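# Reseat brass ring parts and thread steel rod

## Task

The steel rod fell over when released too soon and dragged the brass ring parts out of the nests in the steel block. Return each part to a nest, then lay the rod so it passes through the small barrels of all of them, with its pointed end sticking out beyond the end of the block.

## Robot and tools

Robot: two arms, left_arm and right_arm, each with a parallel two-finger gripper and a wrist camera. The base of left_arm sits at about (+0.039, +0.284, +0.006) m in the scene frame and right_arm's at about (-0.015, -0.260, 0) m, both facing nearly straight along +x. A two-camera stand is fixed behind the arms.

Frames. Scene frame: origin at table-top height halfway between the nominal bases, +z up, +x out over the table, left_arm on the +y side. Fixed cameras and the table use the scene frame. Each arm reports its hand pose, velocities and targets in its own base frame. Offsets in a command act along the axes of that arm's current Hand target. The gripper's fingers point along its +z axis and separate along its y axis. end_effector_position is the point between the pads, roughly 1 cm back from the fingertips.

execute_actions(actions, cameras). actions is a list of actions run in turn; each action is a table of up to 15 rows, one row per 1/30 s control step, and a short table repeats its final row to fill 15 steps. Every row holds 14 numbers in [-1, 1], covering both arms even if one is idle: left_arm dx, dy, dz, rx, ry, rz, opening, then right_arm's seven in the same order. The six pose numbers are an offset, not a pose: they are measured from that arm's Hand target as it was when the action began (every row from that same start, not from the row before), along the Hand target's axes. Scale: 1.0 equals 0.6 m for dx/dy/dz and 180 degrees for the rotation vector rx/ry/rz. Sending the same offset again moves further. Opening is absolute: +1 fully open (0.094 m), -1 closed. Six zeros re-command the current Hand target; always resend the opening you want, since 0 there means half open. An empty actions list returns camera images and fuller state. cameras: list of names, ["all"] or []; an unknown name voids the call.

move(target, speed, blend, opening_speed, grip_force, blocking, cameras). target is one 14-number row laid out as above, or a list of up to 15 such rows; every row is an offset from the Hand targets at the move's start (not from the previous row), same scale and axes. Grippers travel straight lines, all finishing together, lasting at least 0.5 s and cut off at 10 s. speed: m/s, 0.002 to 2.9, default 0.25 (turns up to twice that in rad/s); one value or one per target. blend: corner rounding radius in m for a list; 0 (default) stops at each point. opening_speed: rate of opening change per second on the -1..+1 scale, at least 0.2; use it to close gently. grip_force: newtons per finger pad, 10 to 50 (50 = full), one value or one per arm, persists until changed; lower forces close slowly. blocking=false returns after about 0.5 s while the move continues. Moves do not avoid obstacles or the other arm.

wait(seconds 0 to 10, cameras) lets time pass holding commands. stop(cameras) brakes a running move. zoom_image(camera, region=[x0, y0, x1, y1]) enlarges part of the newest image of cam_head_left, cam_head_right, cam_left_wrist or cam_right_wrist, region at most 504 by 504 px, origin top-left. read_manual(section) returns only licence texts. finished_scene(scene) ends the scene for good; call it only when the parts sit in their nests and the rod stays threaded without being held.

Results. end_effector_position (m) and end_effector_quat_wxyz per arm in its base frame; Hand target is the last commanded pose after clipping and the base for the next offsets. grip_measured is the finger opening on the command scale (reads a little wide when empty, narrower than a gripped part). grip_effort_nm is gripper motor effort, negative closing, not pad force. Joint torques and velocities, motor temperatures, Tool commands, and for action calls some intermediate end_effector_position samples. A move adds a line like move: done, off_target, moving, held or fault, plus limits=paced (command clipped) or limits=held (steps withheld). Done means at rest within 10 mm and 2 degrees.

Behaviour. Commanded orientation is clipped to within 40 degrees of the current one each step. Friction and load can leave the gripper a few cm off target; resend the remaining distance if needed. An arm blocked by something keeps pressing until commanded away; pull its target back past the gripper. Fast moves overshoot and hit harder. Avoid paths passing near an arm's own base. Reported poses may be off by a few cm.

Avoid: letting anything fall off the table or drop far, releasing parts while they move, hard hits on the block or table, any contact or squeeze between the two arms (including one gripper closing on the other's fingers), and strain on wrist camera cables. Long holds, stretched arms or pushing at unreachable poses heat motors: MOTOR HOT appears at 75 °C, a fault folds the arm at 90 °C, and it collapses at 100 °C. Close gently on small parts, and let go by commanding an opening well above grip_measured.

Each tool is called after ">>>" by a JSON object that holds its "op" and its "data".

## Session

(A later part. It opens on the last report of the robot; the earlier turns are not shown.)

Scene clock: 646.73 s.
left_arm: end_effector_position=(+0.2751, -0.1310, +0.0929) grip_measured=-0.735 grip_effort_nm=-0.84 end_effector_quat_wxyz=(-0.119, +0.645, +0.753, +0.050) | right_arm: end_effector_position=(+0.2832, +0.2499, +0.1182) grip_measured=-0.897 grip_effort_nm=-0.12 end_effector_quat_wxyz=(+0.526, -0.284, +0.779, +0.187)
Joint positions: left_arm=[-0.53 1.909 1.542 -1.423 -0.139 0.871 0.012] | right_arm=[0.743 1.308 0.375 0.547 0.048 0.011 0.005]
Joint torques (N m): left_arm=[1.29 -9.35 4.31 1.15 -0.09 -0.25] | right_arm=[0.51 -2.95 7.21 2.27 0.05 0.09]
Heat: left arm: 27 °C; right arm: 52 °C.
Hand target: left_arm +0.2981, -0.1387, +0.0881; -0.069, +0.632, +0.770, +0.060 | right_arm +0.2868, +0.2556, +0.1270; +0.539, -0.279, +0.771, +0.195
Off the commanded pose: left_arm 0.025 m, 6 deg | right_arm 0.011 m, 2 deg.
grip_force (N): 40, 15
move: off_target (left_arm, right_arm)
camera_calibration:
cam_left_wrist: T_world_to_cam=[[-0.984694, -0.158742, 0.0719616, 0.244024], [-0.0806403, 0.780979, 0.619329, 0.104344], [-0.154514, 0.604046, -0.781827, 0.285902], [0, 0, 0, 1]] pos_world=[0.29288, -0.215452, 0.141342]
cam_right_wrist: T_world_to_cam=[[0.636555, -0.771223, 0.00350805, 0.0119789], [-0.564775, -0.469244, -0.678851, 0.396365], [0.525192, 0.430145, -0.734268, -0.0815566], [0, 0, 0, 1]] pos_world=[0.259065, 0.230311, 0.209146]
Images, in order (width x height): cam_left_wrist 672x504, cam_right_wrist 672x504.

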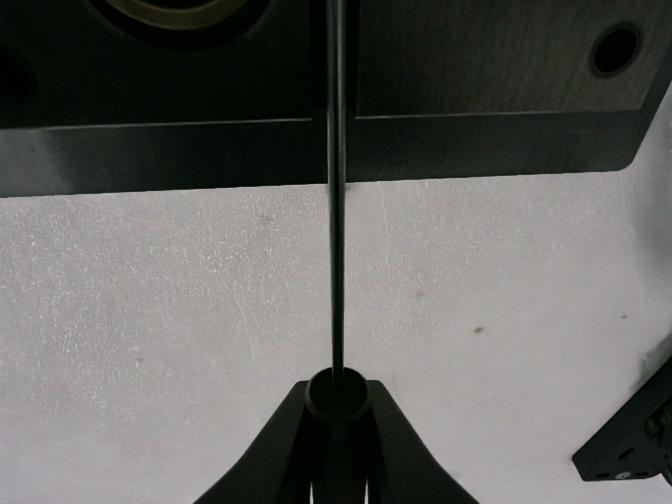

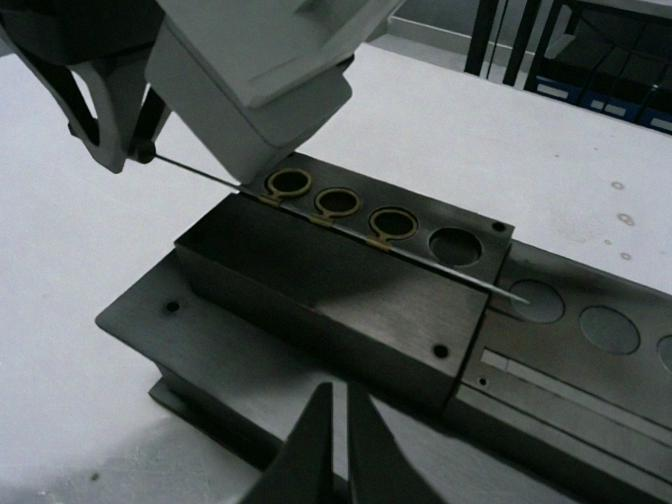

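>>> {"op": "move", "data": {"target": [0.0036, 0, -0.0008, 0, 0, 0, -0.95, 0, 0, 0, 0, 0, 0, -0.9], "speed": 0.02, "cameras": ["cam_right_wrist"]}}

>>> {"op": "zoom_image", "data": {"camera": "cam_right_wrist", "region": [235, 145, 455, 295]}}

>>> {"op": "zoom_image", "data": {"camera": "cam_right_wrist", "region": [235, 155, 335, 230]}}

Scene clock: 648.27 s.
left_arm: end_effector_position=(+0.2751, -0.1309, +0.0921) grip_measured=-0.735 grip_effort_nm=-0.84 end_effector_quat_wxyz=(-0.118, +0.645, +0.753, +0.046) | right_arm: end_effector_position=(+0.2832, +0.2499, +0.1182) grip_measured=-0.897 grip_effort_nm=-0.12 end_effector_quat_wxyz=(+0.526, -0.284, +0.779, +0.187)
Joint positions: left_arm=[-0.526 1.909 1.539 -1.419 -0.134 0.876 0.012] | right_arm=[0.743 1.308 0.375 0.547 0.048 0.011 0.005]
Joint torques (N m): left_arm=[1.32 -9.74 4.31 1.12 -0.12 -0.27] | right_arm=[0.53 -2.96 7.21 2.26 0.06 0.09]
Heat: left arm: 27 °C; right arm: 52 °C.
Hand target: left_arm +0.2977, -0.1367, +0.0889; -0.069, +0.632, +0.770, +0.060 | right_arm +0.2868, +0.2556, +0.1270; +0.539, -0.279, +0.771, +0.195
Off the commanded pose: left_arm 0.024 m, 6 deg | right_arm 0.011 m, 2 deg.
grip_force (N): 40, 15
move: off_target (left_arm, right_arm)
camera_calibration:
cam_right_wrist: T_world_to_cam=[[0.636555, -0.771223, 0.00350805, 0.0119789], [-0.564775, -0.469244, -0.678851, 0.396365], [0.525192, 0.430145, -0.734268, -0.0815566], [0, 0, 0, 1]] pos_world=[0.259065, 0.230311, 0.209146]
Images, in order (width x height): cam_right_wrist 672x504.

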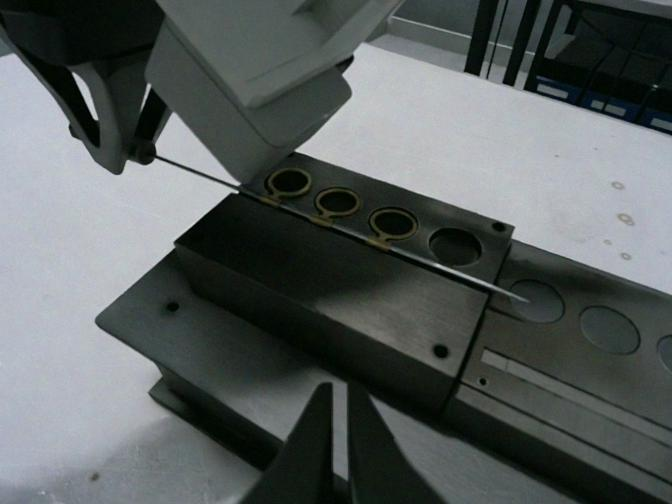

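Scaled by 2.291 from the camera's 672x504 image, which has a finer 960x720 frame.

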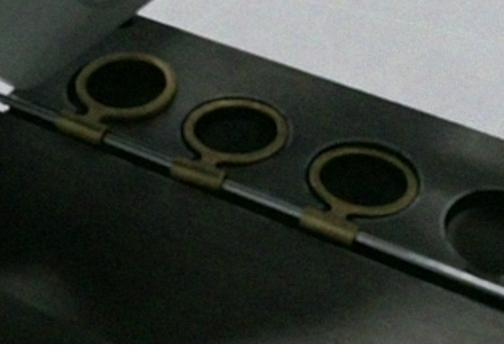

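Scaled by 5.040 from the camera's 672x504 image, which has a finer 960x720 frame.

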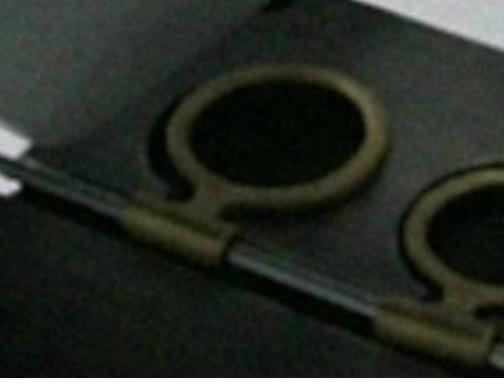

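>>> {"op": "move", "data": {"target": [0.0036, 0, -0.0008, 0, 0, 0, -0.95, 0, 0, 0, 0, 0, 0, -0.9], "speed": 0.02, "cameras": ["cam_right_wrist", "cam_left_wrist"]}}

>>> {"op": "zoom_image", "data": {"camera": "cam_right_wrist", "region": [235, 145, 455, 295]}}

>>> {"op": "zoom_image", "data": {"camera": "cam_right_wrist", "region": [235, 155, 335, 230]}}

Scene clock: 649.73 s.
left_arm: end_effector_position=(+0.2751, -0.1307, +0.0913) grip_measured=-0.735 grip_effort_nm=-0.84 end_effector_quat_wxyz=(-0.118, +0.646, +0.753, +0.044) | right_arm: end_effector_position=(+0.2832, +0.2499, +0.1182) grip_measured=-0.897 grip_effort_nm=-0.12 end_effector_quat_wxyz=(+0.526, -0.284, +0.779, +0.187)
Joint positions: left_arm=[-0.523 1.909 1.537 -1.416 -0.129 0.881 0.012] | right_arm=[0.743 1.308 0.375 0.547 0.048 0.011 0.005]
Joint torques (N m): left_arm=[1.48 -10.17 4.01 1.09 -0.22 -0.26] | right_arm=[0.51 -2.96 7.19 2.26 0.05 0.09]
Heat: left arm: 27 °C; right arm: 52 °C.
Hand target: left_arm +0.2974, -0.1347, +0.0898; -0.069, +0.632, +0.770, +0.060 | right_arm +0.2868, +0.2556, +0.1270; +0.539, -0.279, +0.771, +0.195
Off the commanded pose: left_arm 0.023 m, 6 deg | right_arm 0.011 m, 2 deg.
grip_force (N): 40, 15
move: off_target (left_arm, right_arm)
camera_calibration:
cam_left_wrist: T_world_to_cam=[[-0.984252, -0.157815, 0.0796371, 0.243509], [-0.0767604, 0.787391, 0.611656, 0.105669], [-0.159234, 0.595911, -0.787105, 0.28519], [0, 0, 0, 1]] pos_world=[0.293197, -0.214721, 0.140449]
cam_right_wrist: T_world_to_cam=[[0.636555, -0.771223, 0.00350805, 0.0119789], [-0.564775, -0.469244, -0.678851, 0.396365], [0.525192, 0.430145, -0.734268, -0.0815566], [0, 0, 0, 1]] pos_world=[0.259065, 0.230311, 0.209146]
Images, in order (width x height): cam_left_wrist 672x504, cam_right_wrist 672x504.

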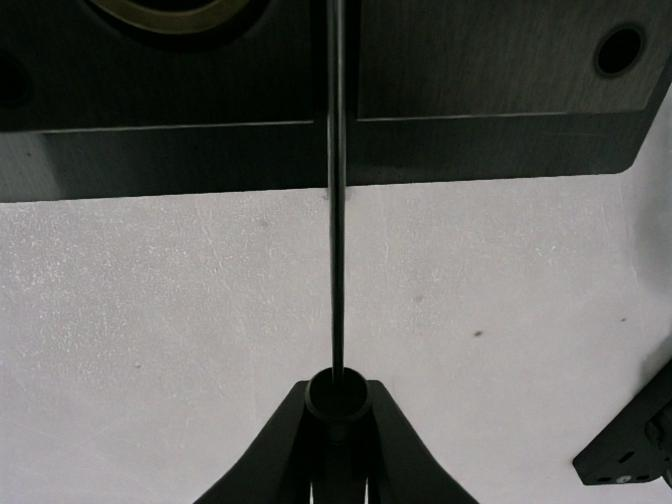

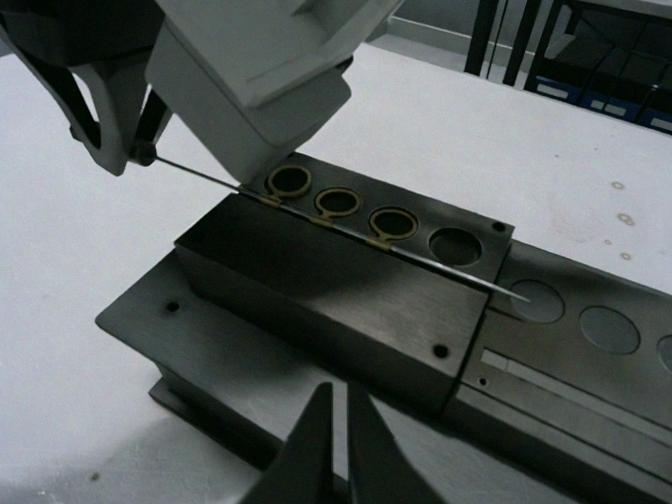

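Scaled by 2.291 from the camera's 672x504 image, which has a finer 960x720 frame.

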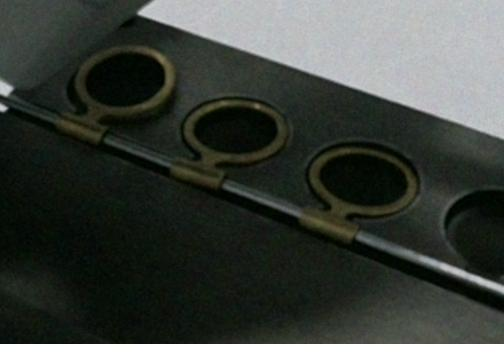

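Scaled by 5.040 from the camera's 672x504 image, which has a finer 960x720 frame.

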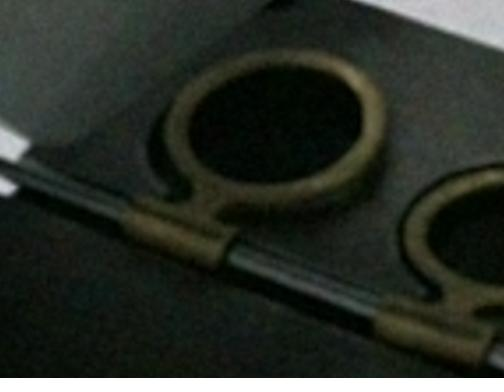

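>>> {"op": "move", "data": {"target": [0.0005, 0.0023, -0.0118, 0, 0, 0, -0.95, 0, 0, 0, 0, 0, 0, -0.9], "speed": 0.02, "cameras": ["cam_right_wrist", "cam_left_wrist"]}}

>>> {"op": "zoom_image", "data": {"camera": "cam_right_wrist", "region": [235, 145, 455, 295]}}

>>> {"op": "zoom_image", "data": {"camera": "cam_right_wrist", "region": [235, 155, 335, 230]}}

Scene clock: 654.80 s.
left_arm: end_effector_position=(+0.2751, -0.1308, +0.0913) grip_measured=-0.735 grip_effort_nm=-0.84 end_effector_quat_wxyz=(-0.118, +0.646, +0.753, +0.043) | right_arm: end_effector_position=(+0.2832, +0.2499, +0.1182) grip_measured=-0.897 grip_effort_nm=-0.12 end_effector_quat_wxyz=(+0.526, -0.284, +0.779, +0.187)
Joint positions: left_arm=[-0.523 1.909 1.537 -1.416 -0.128 0.881 0.012] | right_arm=[0.743 1.308 0.375 0.547 0.048 0.011 0.005]
Joint torques (N m): left_arm=[1.24 -10.03 6.35 0.78 -0.19 -0.27] | right_arm=[0.53 -2.96 7.21 2.27 0.05 0.08]
Heat: left arm: 26 °C; right arm: 52 °C.
Hand target: left_arm +0.2988, -0.1354, +0.0968; -0.069, +0.632, +0.770, +0.060 | right_arm +0.2868, +0.2556, +0.1270; +0.539, -0.279, +0.771, +0.195
Off the commanded pose: left_arm 0.025 m, 6 deg | right_arm 0.011 m, 2 deg.
grip_force (N): 40, 15
move: off_target (left_arm, right_arm)
camera_calibration:
cam_left_wrist: T_world_to_cam=[[-0.984284, -0.157472, 0.0799266, 0.243551], [-0.076362, 0.787626, 0.611403, 0.105638], [-0.159231, 0.595691, -0.787273, 0.285165], [0, 0, 0, 1]] pos_world=[0.293198, -0.214721, 0.140449]
cam_right_wrist: T_world_to_cam=[[0.636555, -0.771223, 0.00350805, 0.0119789], [-0.564775, -0.469244, -0.678851, 0.396365], [0.525192, 0.430145, -0.734268, -0.0815566], [0, 0, 0, 1]] pos_world=[0.259065, 0.230311, 0.209146]
Images, in order (width x height): cam_left_wrist 672x504, cam_right_wrist 672x504.

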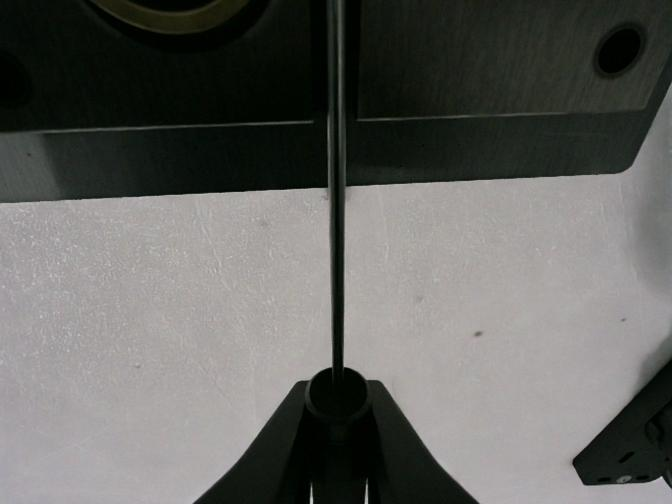

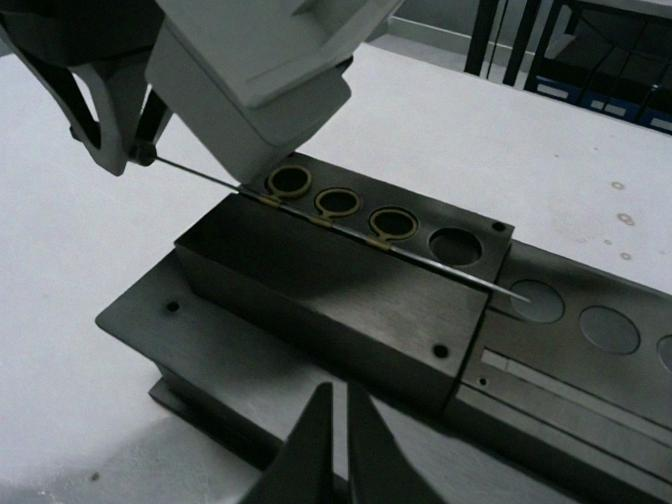

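Scaled by 2.291 from the camera's 672x504 image, which has a finer 960x720 frame.

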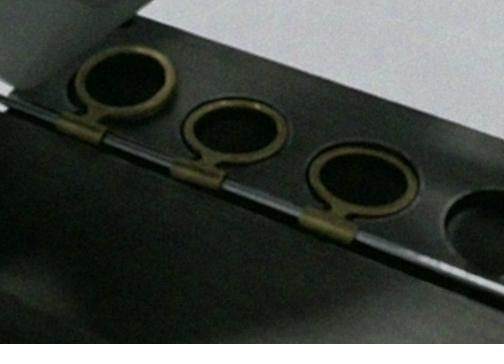

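Scaled by 5.040 from the camera's 672x504 image, which has a finer 960x720 frame.

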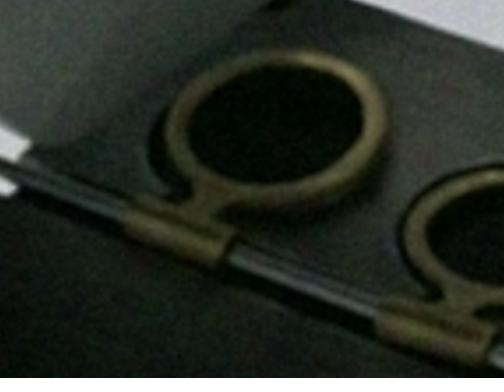

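>>> {"op": "move", "data": {"target": [0.0001, 0.0005, -0.0025, 0, 0, 0, -0.95, 0, 0, 0, 0, 0, 0, -0.9], "speed": 0.02, "cameras": ["cam_right_wrist"]}}

>>> {"op": "zoom_image", "data": {"camera": "cam_right_wrist", "region": [235, 145, 455, 295]}}

Scene clock: 655.93 s.
left_arm: end_effector_position=(+0.2751, -0.1308, +0.0917) grip_measured=-0.735 grip_effort_nm=-0.84 end_effector_quat_wxyz=(-0.118, +0.646, +0.753, +0.043) | right_arm: end_effector_position=(+0.2832, +0.2499, +0.1182) grip_measured=-0.897 grip_effort_nm=-0.12 end_effector_quat_wxyz=(+0.526, -0.284, +0.779, +0.187)
Joint positions: left_arm=[-0.523 1.909 1.538 -1.418 -0.128 0.881 0.012] | right_arm=[0.743 1.308 0.375 0.547 0.048 0.011 0.005]
Joint torques (N m): left_arm=[1.31 -10.1 6.89 0.73 -0.14 -0.27] | right_arm=[0.49 -2.96 7.19 2.27 0.06 0.08]
Heat: left arm: 26 °C; right arm: 52 °C.
Hand target: left_arm +0.2991, -0.1356, +0.0983; -0.069, +0.632, +0.770, +0.060 | right_arm +0.2868, +0.2556, +0.1270; +0.539, -0.279, +0.771, +0.195
Off the commanded pose: left_arm 0.025 m, 6 deg | right_arm 0.011 m, 2 deg.
grip_force (N): 40, 15
move: off_target (left_arm, right_arm)
camera_calibration:
cam_right_wrist: T_world_to_cam=[[0.636555, -0.771223, 0.00350805, 0.0119789], [-0.564775, -0.469244, -0.678851, 0.396365], [0.525192, 0.430145, -0.734268, -0.0815566], [0, 0, 0, 1]] pos_world=[0.259065, 0.230311, 0.209146]
Images, in order (width x height): cam_right_wrist 672x504.

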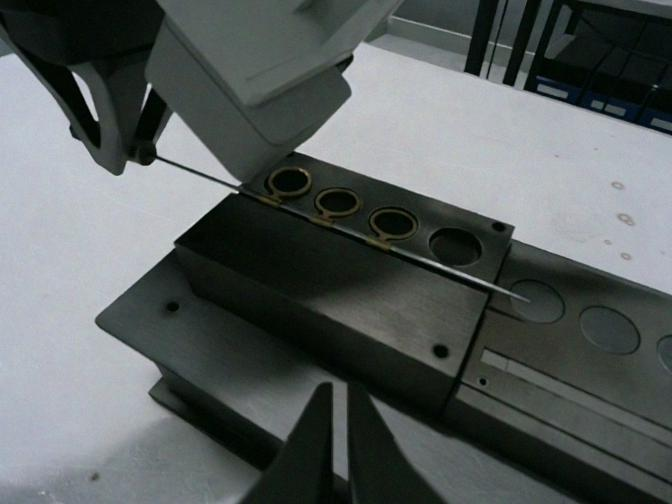

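Scaled by 2.291 from the camera's 672x504 image, which has a finer 960x720 frame.

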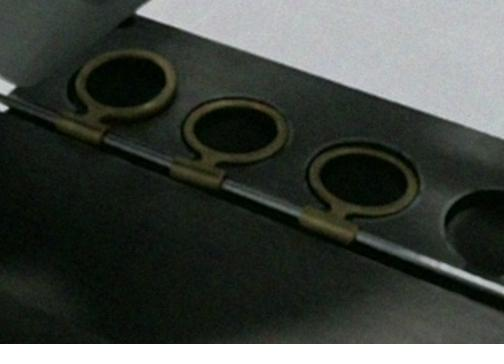

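>>> {"op": "move", "data": {"target": [0.0001, 0.0005, -0.0020, 0, 0, 0, -0.95, 0, 0, 0, 0, 0, 0, -0.9], "speed": 0.02, "cameras": ["cam_right_wrist"]}}

>>> {"op": "zoom_image", "data": {"camera": "cam_right_wrist", "region": [235, 145, 455, 295]}}

Scene clock: 657.17 s.
left_arm: end_effector_position=(+0.2752, -0.1308, +0.0926) grip_measured=-0.735 grip_effort_nm=-0.84 end_effector_quat_wxyz=(-0.118, +0.646, +0.753, +0.043) | right_arm: end_effector_position=(+0.2832, +0.2499, +0.1182) grip_measured=-0.897 grip_effort_nm=-0.12 end_effector_quat_wxyz=(+0.526, -0.284, +0.779, +0.187)
Joint positions: left_arm=[-0.523 1.909 1.542 -1.422 -0.128 0.881 0.012] | right_arm=[0.743 1.308 0.375 0.547 0.048 0.011 0.005]
Joint torques (N m): left_arm=[1.42 -9.96 6.78 0.71 -0.18 -0.25] | right_arm=[0.54 -2.95 7.2 2.26 0.05 0.09]
Heat: left arm: 26 °C; right arm: 52 °C.
Hand target: left_arm +0.2995, -0.1357, +0.0995; -0.069, +0.632, +0.770, +0.060 | right_arm +0.2868, +0.2556, +0.1270; +0.539, -0.279, +0.771, +0.195
Off the commanded pose: left_arm 0.026 m, 6 deg | right_arm 0.011 m, 2 deg.
grip_force (N): 40, 15
move: off_target (left_arm, right_arm)
camera_calibration:
cam_right_wrist: T_world_to_cam=[[0.636555, -0.771223, 0.00350805, 0.0119789], [-0.564775, -0.469244, -0.678851, 0.396365], [0.525192, 0.430145, -0.734268, -0.0815566], [0, 0, 0, 1]] pos_world=[0.259065, 0.230311, 0.209146]
Images, in order (width x height): cam_right_wrist 672x504.

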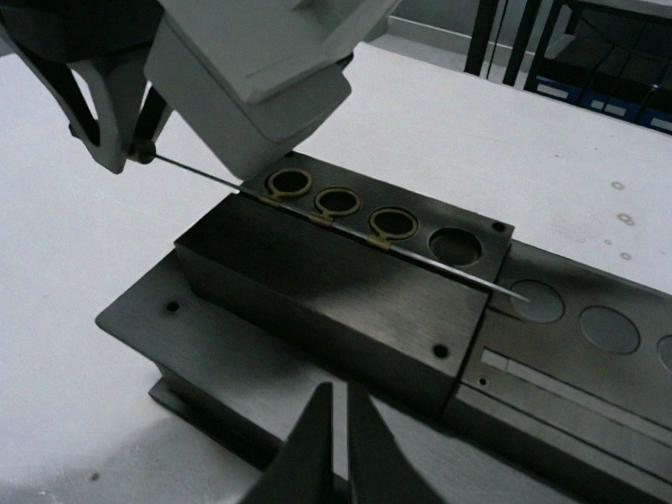

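Scaled by 2.291 from the camera's 672x504 image, which has a finer 960x720 frame.

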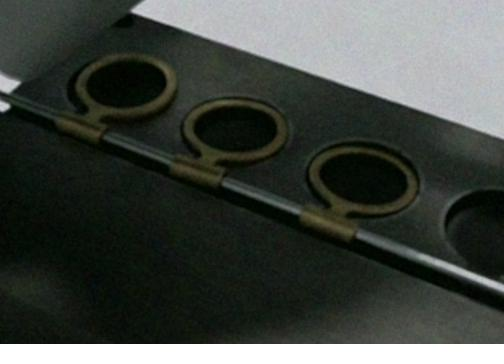

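>>> {"op": "move", "data": {"target": [0.0027, 0.0000, -0.0010, 0, 0, 0, -0.95, 0, 0, 0, 0, 0, 0, -0.9], "speed": 0.02, "cameras": ["cam_right_wrist"]}}

>>> {"op": "zoom_image", "data": {"camera": "cam_right_wrist", "region": [235, 145, 455, 295]}}

>>> {"op": "zoom_image", "data": {"camera": "cam_right_wrist", "region": [235, 155, 335, 230]}}

Scene clock: 658.83 s.
left_arm: end_effector_position=(+0.2753, -0.1304, +0.0927) grip_measured=-0.735 grip_effort_nm=-0.84 end_effector_quat_wxyz=(-0.118, +0.647, +0.752, +0.043) | right_arm: end_effector_position=(+0.2832, +0.2499, +0.1182) grip_measured=-0.897 grip_effort_nm=-0.12 end_effector_quat_wxyz=(+0.526, -0.284, +0.779, +0.187)
Joint positions: left_arm=[-0.521 1.909 1.542 -1.422 -0.128 0.884 0.012] | right_arm=[0.743 1.308 0.375 0.547 0.048 0.011 0.005]
Joint torques (N m): left_arm=[1.52 -10.19 6.72 0.7 -0.24 -0.24] | right_arm=[0.51 -2.96 7.2 2.27 0.05 0.09]
Heat: left arm: 26 °C; right arm: 52 °C.
Hand target: left_arm +0.2992, -0.1343, +0.1004; -0.069, +0.632, +0.770, +0.060 | right_arm +0.2868, +0.2556, +0.1270; +0.539, -0.279, +0.771, +0.195
Off the commanded pose: left_arm 0.025 m, 7 deg | right_arm 0.011 m, 2 deg.
grip_force (N): 40, 15
move: off_target (left_arm, right_arm)
camera_calibration:
cam_right_wrist: T_world_to_cam=[[0.636555, -0.771223, 0.00350805, 0.0119789], [-0.564775, -0.469244, -0.678851, 0.396365], [0.525192, 0.430145, -0.734268, -0.0815566], [0, 0, 0, 1]] pos_world=[0.259065, 0.230311, 0.209146]
Images, in order (width x height): cam_right_wrist 672x504.

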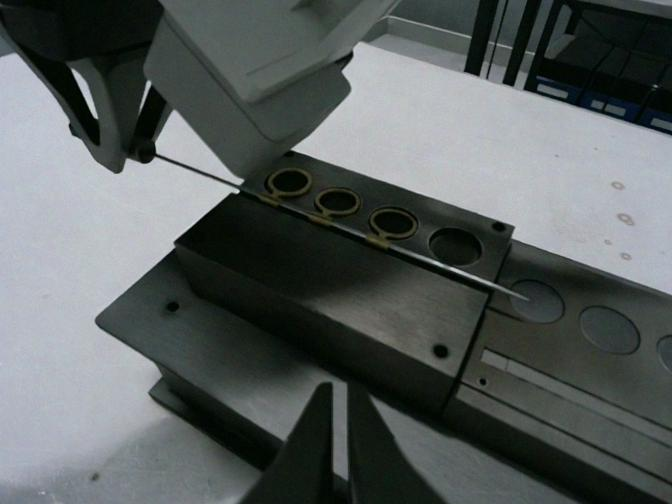

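Scaled by 2.291 from the camera's 672x504 image, which has a finer 960x720 frame.

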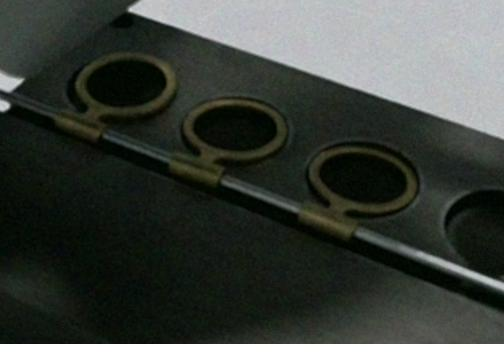

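Scaled by 5.040 from the camera's 672x504 image, which has a finer 960x720 frame.

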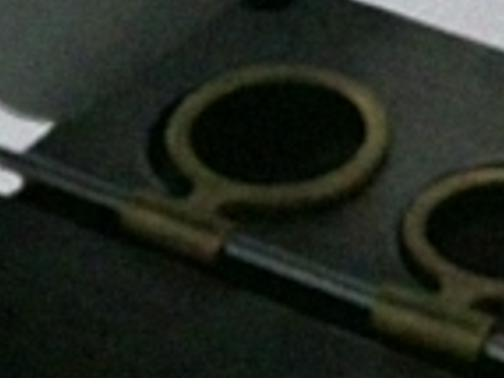

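>>> {"op": "move", "data": {"target": [0.0036, 0, -0.0003, 0, 0, 0, -0.95, 0, 0, 0, 0, 0, 0, -0.9], "speed": 0.02, "cameras": ["cam_right_wrist","cam_left_wrist"]}}

>>> {"op": "zoom_image", "data": {"camera": "cam_right_wrist", "region": [235, 145, 455, 295]}}

>>> {"op": "zoom_image", "data": {"camera": "cam_right_wrist", "region": [235, 155, 335, 230]}}

Scene clock: 660.60 s.
left_arm: end_effector_position=(+0.2754, -0.1300, +0.0926) grip_measured=-0.735 grip_effort_nm=-0.84 end_effector_quat_wxyz=(-0.118, +0.647, +0.752, +0.041) | right_arm: end_effector_position=(+0.2832, +0.2499, +0.1182) grip_measured=-0.897 grip_effort_nm=-0.12 end_effector_quat_wxyz=(+0.526, -0.284, +0.779, +0.187)
Joint positions: left_arm=[-0.518 1.909 1.542 -1.422 -0.124 0.889 0.012] | right_arm=[0.743 1.308 0.375 0.547 0.048 0.011 0.005]
Joint torques (N m): left_arm=[1.61 -10.88 6.37 0.68 -0.24 -0.25] | right_arm=[0.51 -2.96 7.2 2.27 0.05 0.09]
Heat: left arm: 26 °C; right arm: 52 °C.
Hand target: left_arm +0.2988, -0.1321, +0.1010; -0.069, +0.632, +0.770, +0.060 | right_arm +0.2868, +0.2556, +0.1270; +0.539, -0.279, +0.771, +0.195
Off the commanded pose: left_arm 0.025 m, 7 deg | right_arm 0.011 m, 2 deg.
grip_force (N): 40, 15
move: off_target (left_arm, right_arm)
camera_calibration:
cam_left_wrist: T_world_to_cam=[[-0.984308, -0.154875, 0.0845635, 0.243758], [-0.0720732, 0.790295, 0.608473, 0.103775], [-0.161067, 0.592831, -0.789056, 0.286173], [0, 0, 0, 1]] pos_world=[0.293506, -0.213913, 0.142049]
cam_right_wrist: T_world_to_cam=[[0.636555, -0.771223, 0.00350805, 0.0119789], [-0.564775, -0.469244, -0.678851, 0.396365], [0.525192, 0.430145, -0.734268, -0.0815566], [0, 0, 0, 1]] pos_world=[0.259065, 0.230311, 0.209146]
Images, in order (width x height): cam_left_wrist 672x504, cam_right_wrist 672x504.

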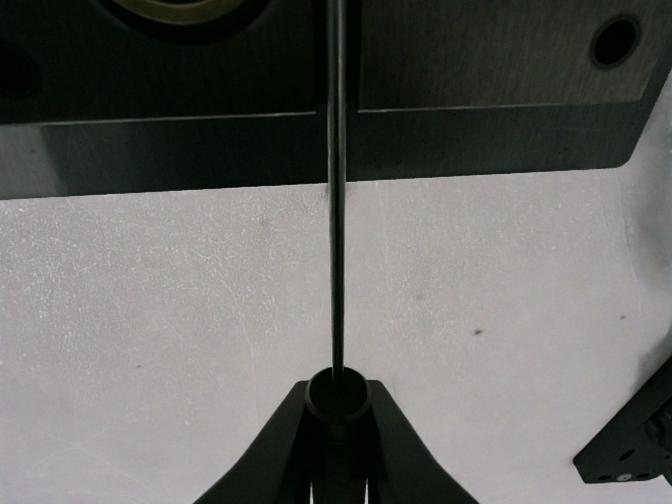

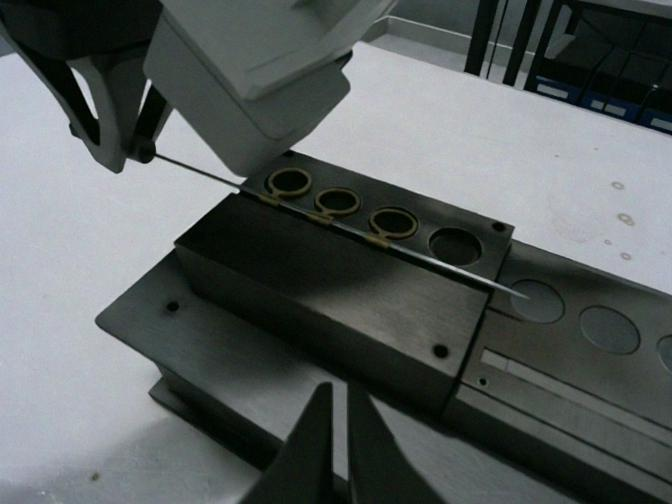

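Scaled by 2.291 from the camera's 672x504 image, which has a finer 960x720 frame.

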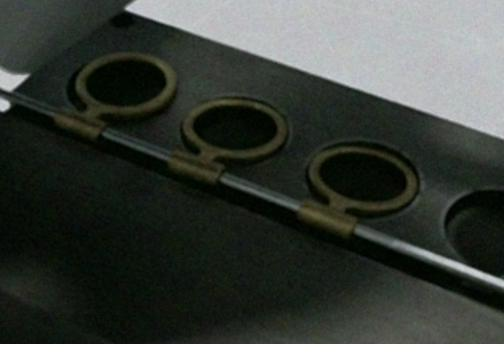

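Scaled by 5.040 from the camera's 672x504 image, which has a finer 960x720 frame.

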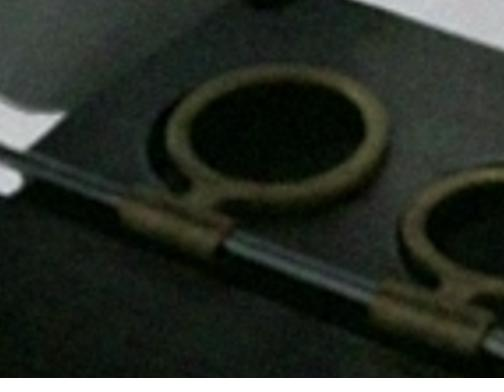

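>>> {"op": "move", "data": {"target": [-0.0017, 0.0027, -0.0016, 0, 0, 0, -0.95, 0, 0, 0, 0, 0, 0, -0.9], "speed": 0.02, "cameras": ["cam_right_wrist"]}}

>>> {"op": "zoom_image", "data": {"camera": "cam_right_wrist", "region": [235, 145, 455, 295]}}

>>> {"op": "zoom_image", "data": {"camera": "cam_right_wrist", "region": [235, 155, 335, 230]}}

Scene clock: 663.20 s.
left_arm: end_effector_position=(+0.2759, -0.1301, +0.0942) grip_measured=-0.735 grip_effort_nm=-0.84 end_effector_quat_wxyz=(-0.118, +0.648, +0.752, +0.041) | right_arm: end_effector_position=(+0.2832, +0.2499, +0.1182) grip_measured=-0.897 grip_effort_nm=-0.12 end_effector_quat_wxyz=(+0.526, -0.284, +0.779, +0.187)
Joint positions: left_arm=[-0.517 1.909 1.549 -1.428 -0.124 0.891 0.012] | right_arm=[0.743 1.308 0.375 0.547 0.048 0.011 0.005]
Joint torques (N m): left_arm=[1.65 -10.13 6.71 0.69 -0.27 -0.29] | right_arm=[0.51 -2.95 7.23 2.27 0.06 0.09]
Heat: left arm: 27 °C; right arm: 52 °C.
Hand target: left_arm +0.3006, -0.1331, +0.1017; -0.069, +0.632, +0.770, +0.060 | right_arm +0.2868, +0.2556, +0.1270; +0.539, -0.279, +0.771, +0.195
Off the commanded pose: left_arm 0.026 m, 7 deg | right_arm 0.011 m, 2 deg.
grip_force (N): 40, 15
move: off_target (left_arm, right_arm)
camera_calibration:
cam_right_wrist: T_world_to_cam=[[0.636555, -0.771223, 0.00350805, 0.0119789], [-0.564775, -0.469244, -0.678851, 0.396365], [0.525192, 0.430145, -0.734268, -0.0815566], [0, 0, 0, 1]] pos_world=[0.259065, 0.230311, 0.209146]
Images, in order (width x height): cam_right_wrist 672x504.

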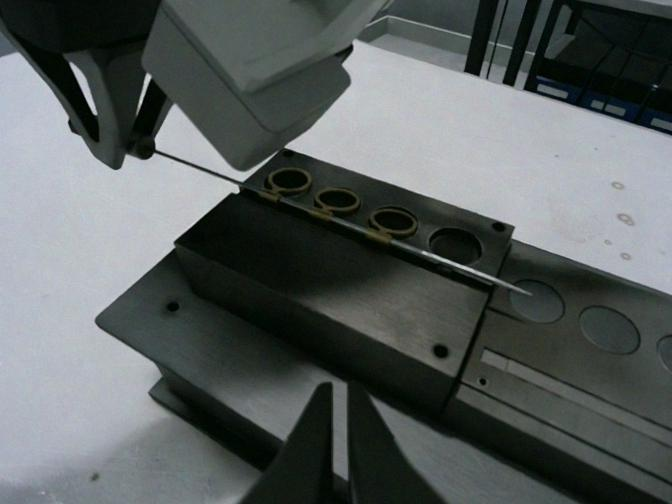

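Scaled by 2.291 from the camera's 672x504 image, which has a finer 960x720 frame.

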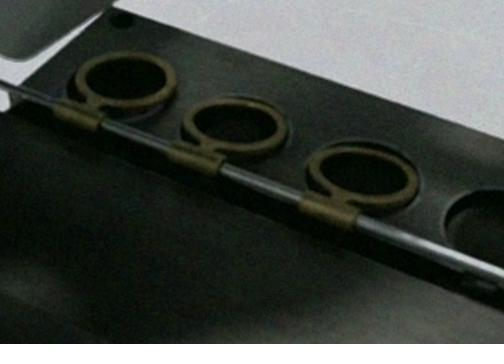

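Scaled by 5.040 from the camera's 672x504 image, which has a finer 960x720 frame.

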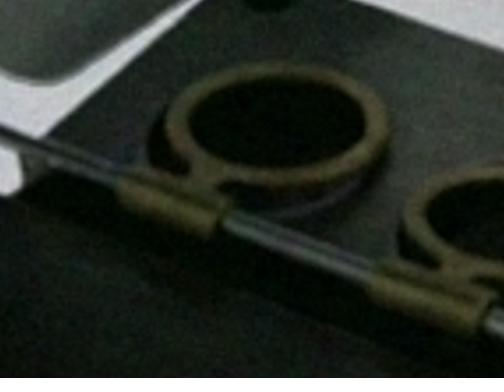

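>>> {"op": "move", "data": {"target": [0.0033, 0, 0.0006, 0, 0, 0, -0.95, 0, 0, 0, 0, 0, 0, -0.9], "speed": 0.02, "cameras": ["cam_right_wrist"]}}

>>> {"op": "zoom_image", "data": {"camera": "cam_right_wrist", "region": [235, 145, 455, 295]}}

>>> {"op": "zoom_image", "data": {"camera": "cam_right_wrist", "region": [235, 155, 335, 230]}}

Scene clock: 664.60 s.
left_arm: end_effector_position=(+0.2759, -0.1297, +0.0942) grip_measured=-0.735 grip_effort_nm=-0.84 end_effector_quat_wxyz=(-0.118, +0.648, +0.752, +0.039) | right_arm: end_effector_position=(+0.2832, +0.2499, +0.1182) grip_measured=-0.897 grip_effort_nm=-0.12 end_effector_quat_wxyz=(+0.526, -0.284, +0.779, +0.187)
Joint positions: left_arm=[-0.514 1.909 1.549 -1.428 -0.121 0.896 0.012] | right_arm=[0.743 1.308 0.375 0.547 0.048 0.011 0.005]
Joint torques (N m): left_arm=[1.85 -10.52 6.28 0.74 -0.25 -0.28] | right_arm=[0.54 -2.96 7.19 2.27 0.05 0.09]
Heat: left arm: 26 °C; right arm: 52 °C.
Hand target: left_arm +0.3002, -0.1310, +0.1017; -0.069, +0.632, +0.770, +0.060 | right_arm +0.2868, +0.2556, +0.1270; +0.539, -0.279, +0.771, +0.195
Off the commanded pose: left_arm 0.025 m, 7 deg | right_arm 0.011 m, 2 deg.
grip_force (N): 40, 15
move: off_target (left_arm, right_arm)
camera_calibration:
cam_right_wrist: T_world_to_cam=[[0.636555, -0.771223, 0.00350805, 0.0119789], [-0.564775, -0.469244, -0.678851, 0.396365], [0.525192, 0.430145, -0.734268, -0.0815566], [0, 0, 0, 1]] pos_world=[0.259065, 0.230311, 0.209146]
Images, in order (width x height): cam_right_wrist 672x504.

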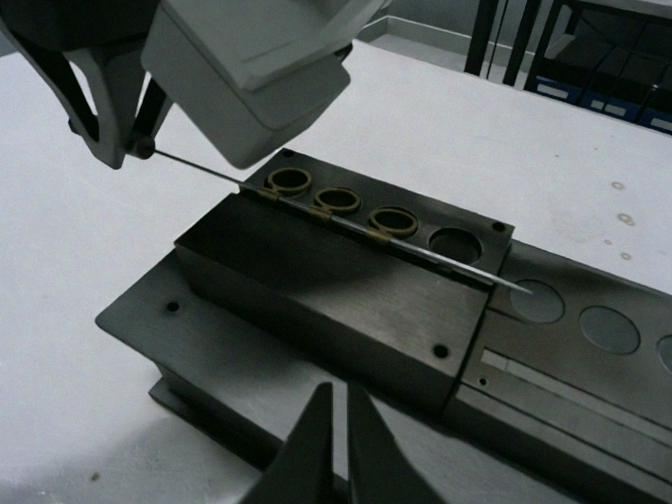

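Scaled by 2.291 from the camera's 672x504 image, which has a finer 960x720 frame.

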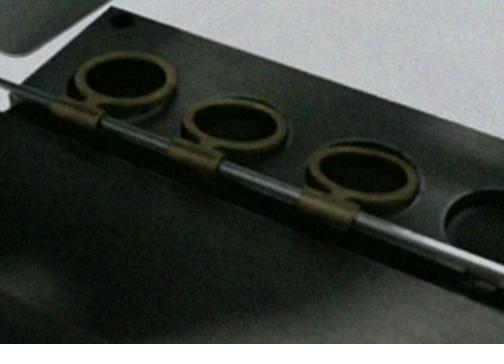

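Scaled by 5.040 from the camera's 672x504 image, which has a finer 960x720 frame.

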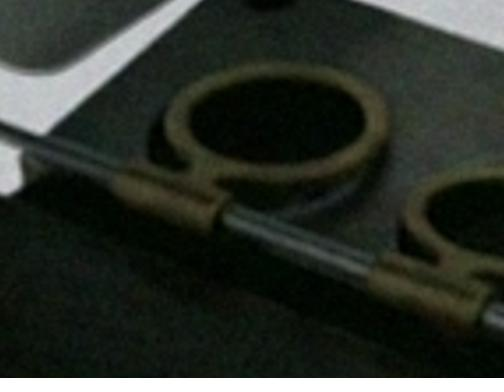

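>>> {"op": "move", "data": {"target": [0.0031, 0.0004, 0.0006, 0, 0, 0, -0.95, 0, 0, 0, 0, 0, 0, -0.9], "speed": 0.02, "cameras": ["cam_right_wrist","cam_left_wrist"]}}

>>> {"op": "zoom_image", "data": {"camera": "cam_right_wrist", "region": [235, 145, 455, 295]}}

>>> {"op": "zoom_image", "data": {"camera": "cam_right_wrist", "region": [235, 155, 335, 230]}}

Scene clock: 667.00 s.
left_arm: end_effector_position=(+0.2760, -0.1294, +0.0941) grip_measured=-0.735 grip_effort_nm=-0.84 end_effector_quat_wxyz=(-0.117, +0.648, +0.752, +0.036) | right_arm: end_effector_position=(+0.2832, +0.2499, +0.1182) grip_measured=-0.897 grip_effort_nm=-0.12 end_effector_quat_wxyz=(+0.526, -0.284, +0.779, +0.187)
Joint positions: left_arm=[-0.511 1.909 1.549 -1.428 -0.116 0.9 0.012] | right_arm=[0.743 1.308 0.375 0.547 0.048 0.011 0.005]
Joint torques (N m): left_arm=[1.76 -10.8 5.97 0.79 -0.34 -0.32] | right_arm=[0.51 -2.95 7.21 2.27 0.05 0.09]
Heat: left arm: 26 °C; right arm: 52 °C.
Hand target: left_arm +0.3000, -0.1291, +0.1017; -0.069, +0.632, +0.770, +0.060 | right_arm +0.2868, +0.2556, +0.1270; +0.539, -0.279, +0.771, +0.195
Off the commanded pose: left_arm 0.025 m, 7 deg | right_arm 0.011 m, 2 deg.
grip_force (N): 40, 15
move: off_target (left_arm, right_arm)
camera_calibration:
cam_left_wrist: T_world_to_cam=[[-0.983999, -0.153098, 0.091145, 0.243879], [-0.0679914, 0.795482, 0.60215, 0.102559], [-0.164692, 0.586318, -0.793163, 0.28763], [0, 0, 0, 1]] pos_world=[0.29432, -0.21289, 0.144153]
cam_right_wrist: T_world_to_cam=[[0.636555, -0.771223, 0.00350805, 0.0119789], [-0.564775, -0.469244, -0.678851, 0.396365], [0.525192, 0.430145, -0.734268, -0.0815566], [0, 0, 0, 1]] pos_world=[0.259065, 0.230311, 0.209146]
Images, in order (width x height): cam_left_wrist 672x504, cam_right_wrist 672x504.

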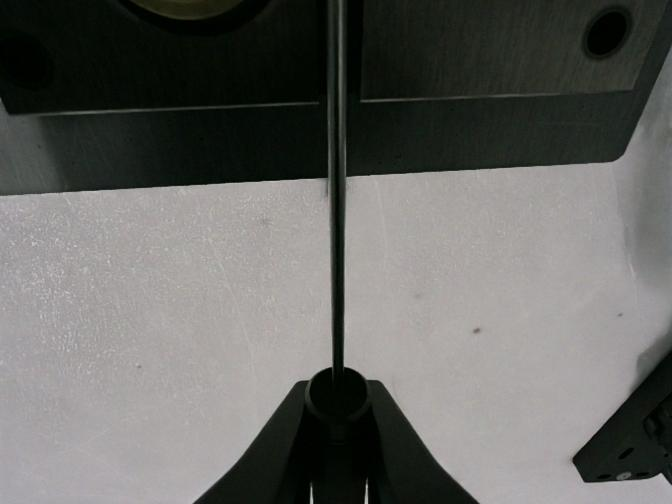

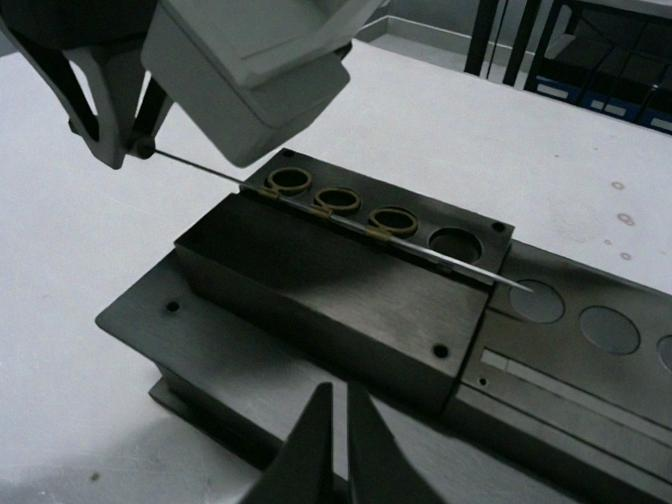

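Scaled by 2.291 from the camera's 672x504 image, which has a finer 960x720 frame.

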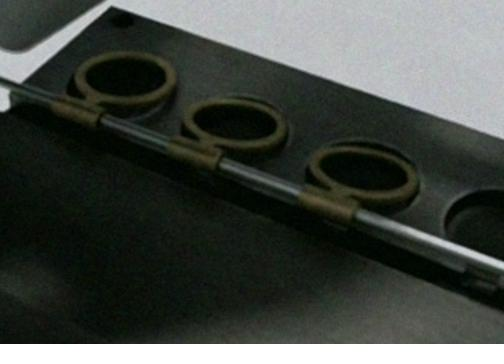

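Scaled by 5.040 from the camera's 672x504 image, which has a finer 960x720 frame.

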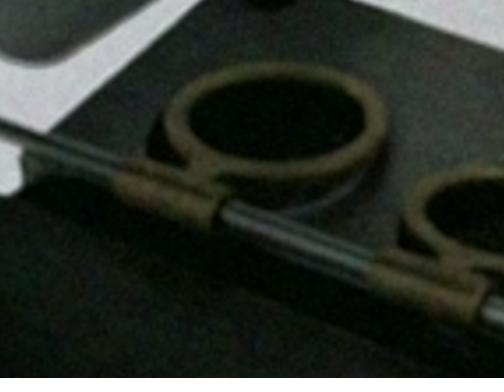

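>>> {"op": "move", "data": {"target": [0.0028, 0.0000, 0.0050, 0, 0, 0, -0.95, 0, 0, 0, 0, 0, 0, -0.9], "speed": 0.02, "cameras": ["cam_right_wrist"]}}

>>> {"op": "zoom_image", "data": {"camera": "cam_right_wrist", "region": [235, 145, 455, 295]}}

>>> {"op": "zoom_image", "data": {"camera": "cam_right_wrist", "region": [235, 155, 335, 230]}}

Scene clock: 676.80 s.
left_arm: end_effector_position=(+0.2762, -0.1293, +0.0939) grip_measured=-0.735 grip_effort_nm=-0.84 end_effector_quat_wxyz=(-0.117, +0.649, +0.751, +0.033) | right_arm: end_effector_position=(+0.2832, +0.2499, +0.1182) grip_measured=-0.897 grip_effort_nm=-0.12 end_effector_quat_wxyz=(+0.526, -0.284, +0.779, +0.187)
Joint positions: left_arm=[-0.507 1.909 1.549 -1.427 -0.112 0.906 0.012] | right_arm=[0.743 1.308 0.375 0.547 0.048 0.011 0.005]
Joint torques (N m): left_arm=[1.91 -11.1 4.66 0.9 -0.33 -0.33] | right_arm=[0.51 -2.96 7.2 2.27 0.06 0.09]
Heat: left arm: 26 °C; right arm: 53 °C.
Hand target: left_arm +0.2996, -0.1270, +0.0990; -0.069, +0.632, +0.770, +0.060 | right_arm +0.2868, +0.2556, +0.1270; +0.539, -0.279, +0.771, +0.195
Off the commanded pose: left_arm 0.024 m, 7 deg | right_arm 0.011 m, 2 deg.
grip_force (N): 40, 15
move: off_target (left_arm, right_arm)
camera_calibration:
cam_right_wrist: T_world_to_cam=[[0.636555, -0.771223, 0.00350805, 0.0119789], [-0.564775, -0.469244, -0.678851, 0.396365], [0.525192, 0.430145, -0.734268, -0.0815566], [0, 0, 0, 1]] pos_world=[0.259065, 0.230311, 0.209146]
Images, in order (width x height): cam_right_wrist 672x504.

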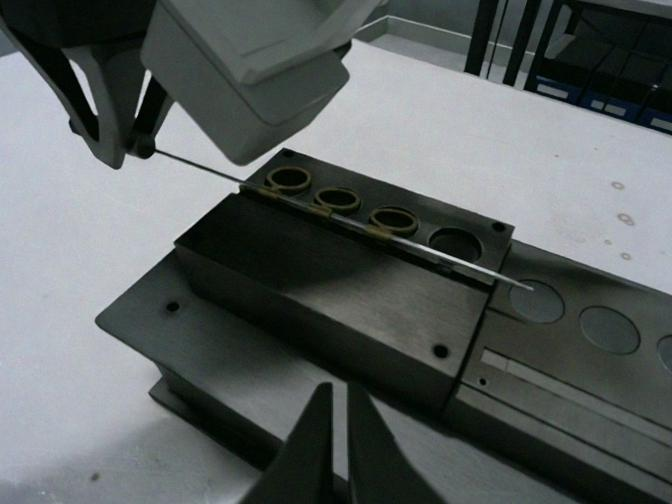

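Scaled by 2.291 from the camera's 672x504 image, which has a finer 960x720 frame.

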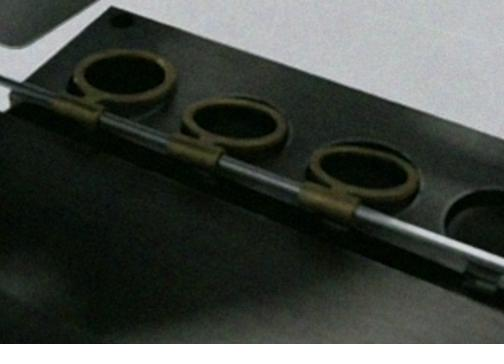

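Scaled by 5.040 from the camera's 672x504 image, which has a finer 960x720 frame.

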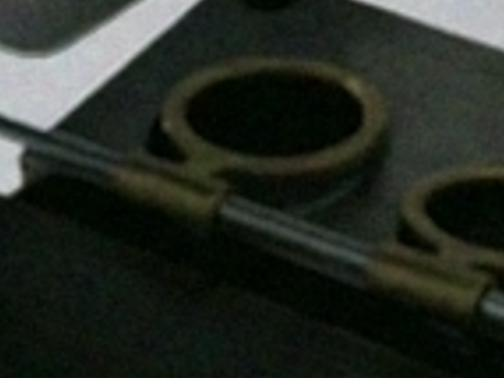

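>>> {"op": "move", "data": {"target": [0.0027, 0.0000, 0.0040, 0, 0, 0, -0.95, 0, 0, 0, 0, 0, 0, -0.9], "speed": 0.02, "cameras": ["cam_right_wrist"]}}

>>> {"op": "zoom_image", "data": {"camera": "cam_right_wrist", "region": [235, 145, 455, 295]}}

>>> {"op": "zoom_image", "data": {"camera": "cam_right_wrist", "region": [235, 155, 335, 230]}}

Scene clock: 679.83 s.
left_arm: end_effector_position=(+0.2763, -0.1290, +0.0925) grip_measured=-0.735 grip_effort_nm=-0.84 end_effector_quat_wxyz=(-0.116, +0.650, +0.750, +0.031) | right_arm: end_effector_position=(+0.2832, +0.2499, +0.1182) grip_measured=-0.897 grip_effort_nm=-0.12 end_effector_quat_wxyz=(+0.526, -0.284, +0.779, +0.187)
Joint positions: left_arm=[-0.504 1.909 1.544 -1.421 -0.108 0.912 0.012] | right_arm=[0.743 1.308 0.375 0.547 0.048 0.011 0.005]
Joint torques (N m): left_arm=[2.06 -11.28 4.04 0.93 -0.36 -0.34] | right_arm=[0.53 -2.95 7.21 2.27 0.05 0.1]
Heat: left arm: 26 °C; right arm: 53 °C.
Hand target: left_arm +0.2992, -0.1249, +0.0970; -0.069, +0.632, +0.770, +0.060 | right_arm +0.2868, +0.2556, +0.1270; +0.539, -0.279, +0.771, +0.195
Off the commanded pose: left_arm 0.024 m, 7 deg | right_arm 0.011 m, 2 deg.
grip_force (N): 40, 15
move: off_target (left_arm, right_arm)
camera_calibration:
cam_right_wrist: T_world_to_cam=[[0.636555, -0.771223, 0.00350805, 0.0119789], [-0.564775, -0.469244, -0.678851, 0.396365], [0.525192, 0.430145, -0.734268, -0.0815566], [0, 0, 0, 1]] pos_world=[0.259065, 0.230311, 0.209146]
Images, in order (width x height): cam_right_wrist 672x504.

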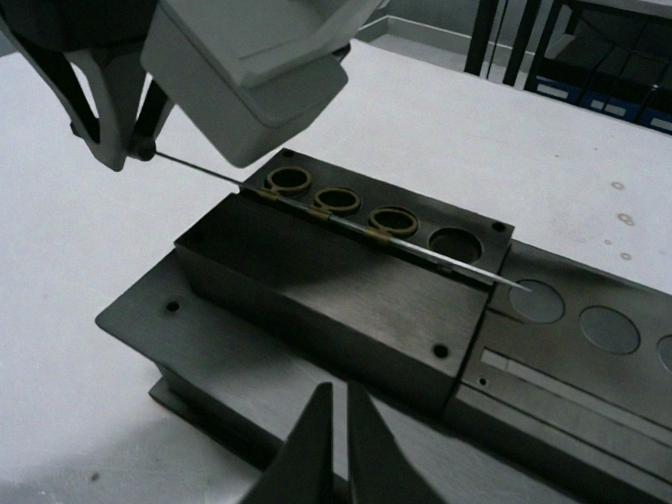

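Scaled by 2.291 from the camera's 672x504 image, which has a finer 960x720 frame.

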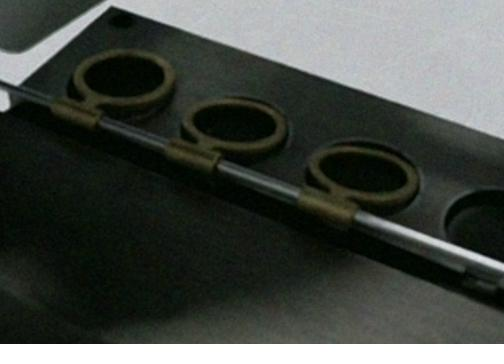

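Scaled by 5.040 from the camera's 672x504 image, which has a finer 960x720 frame.

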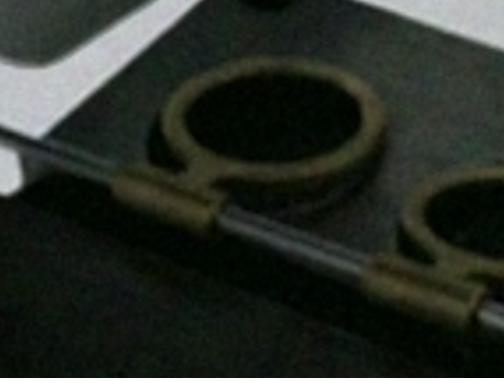

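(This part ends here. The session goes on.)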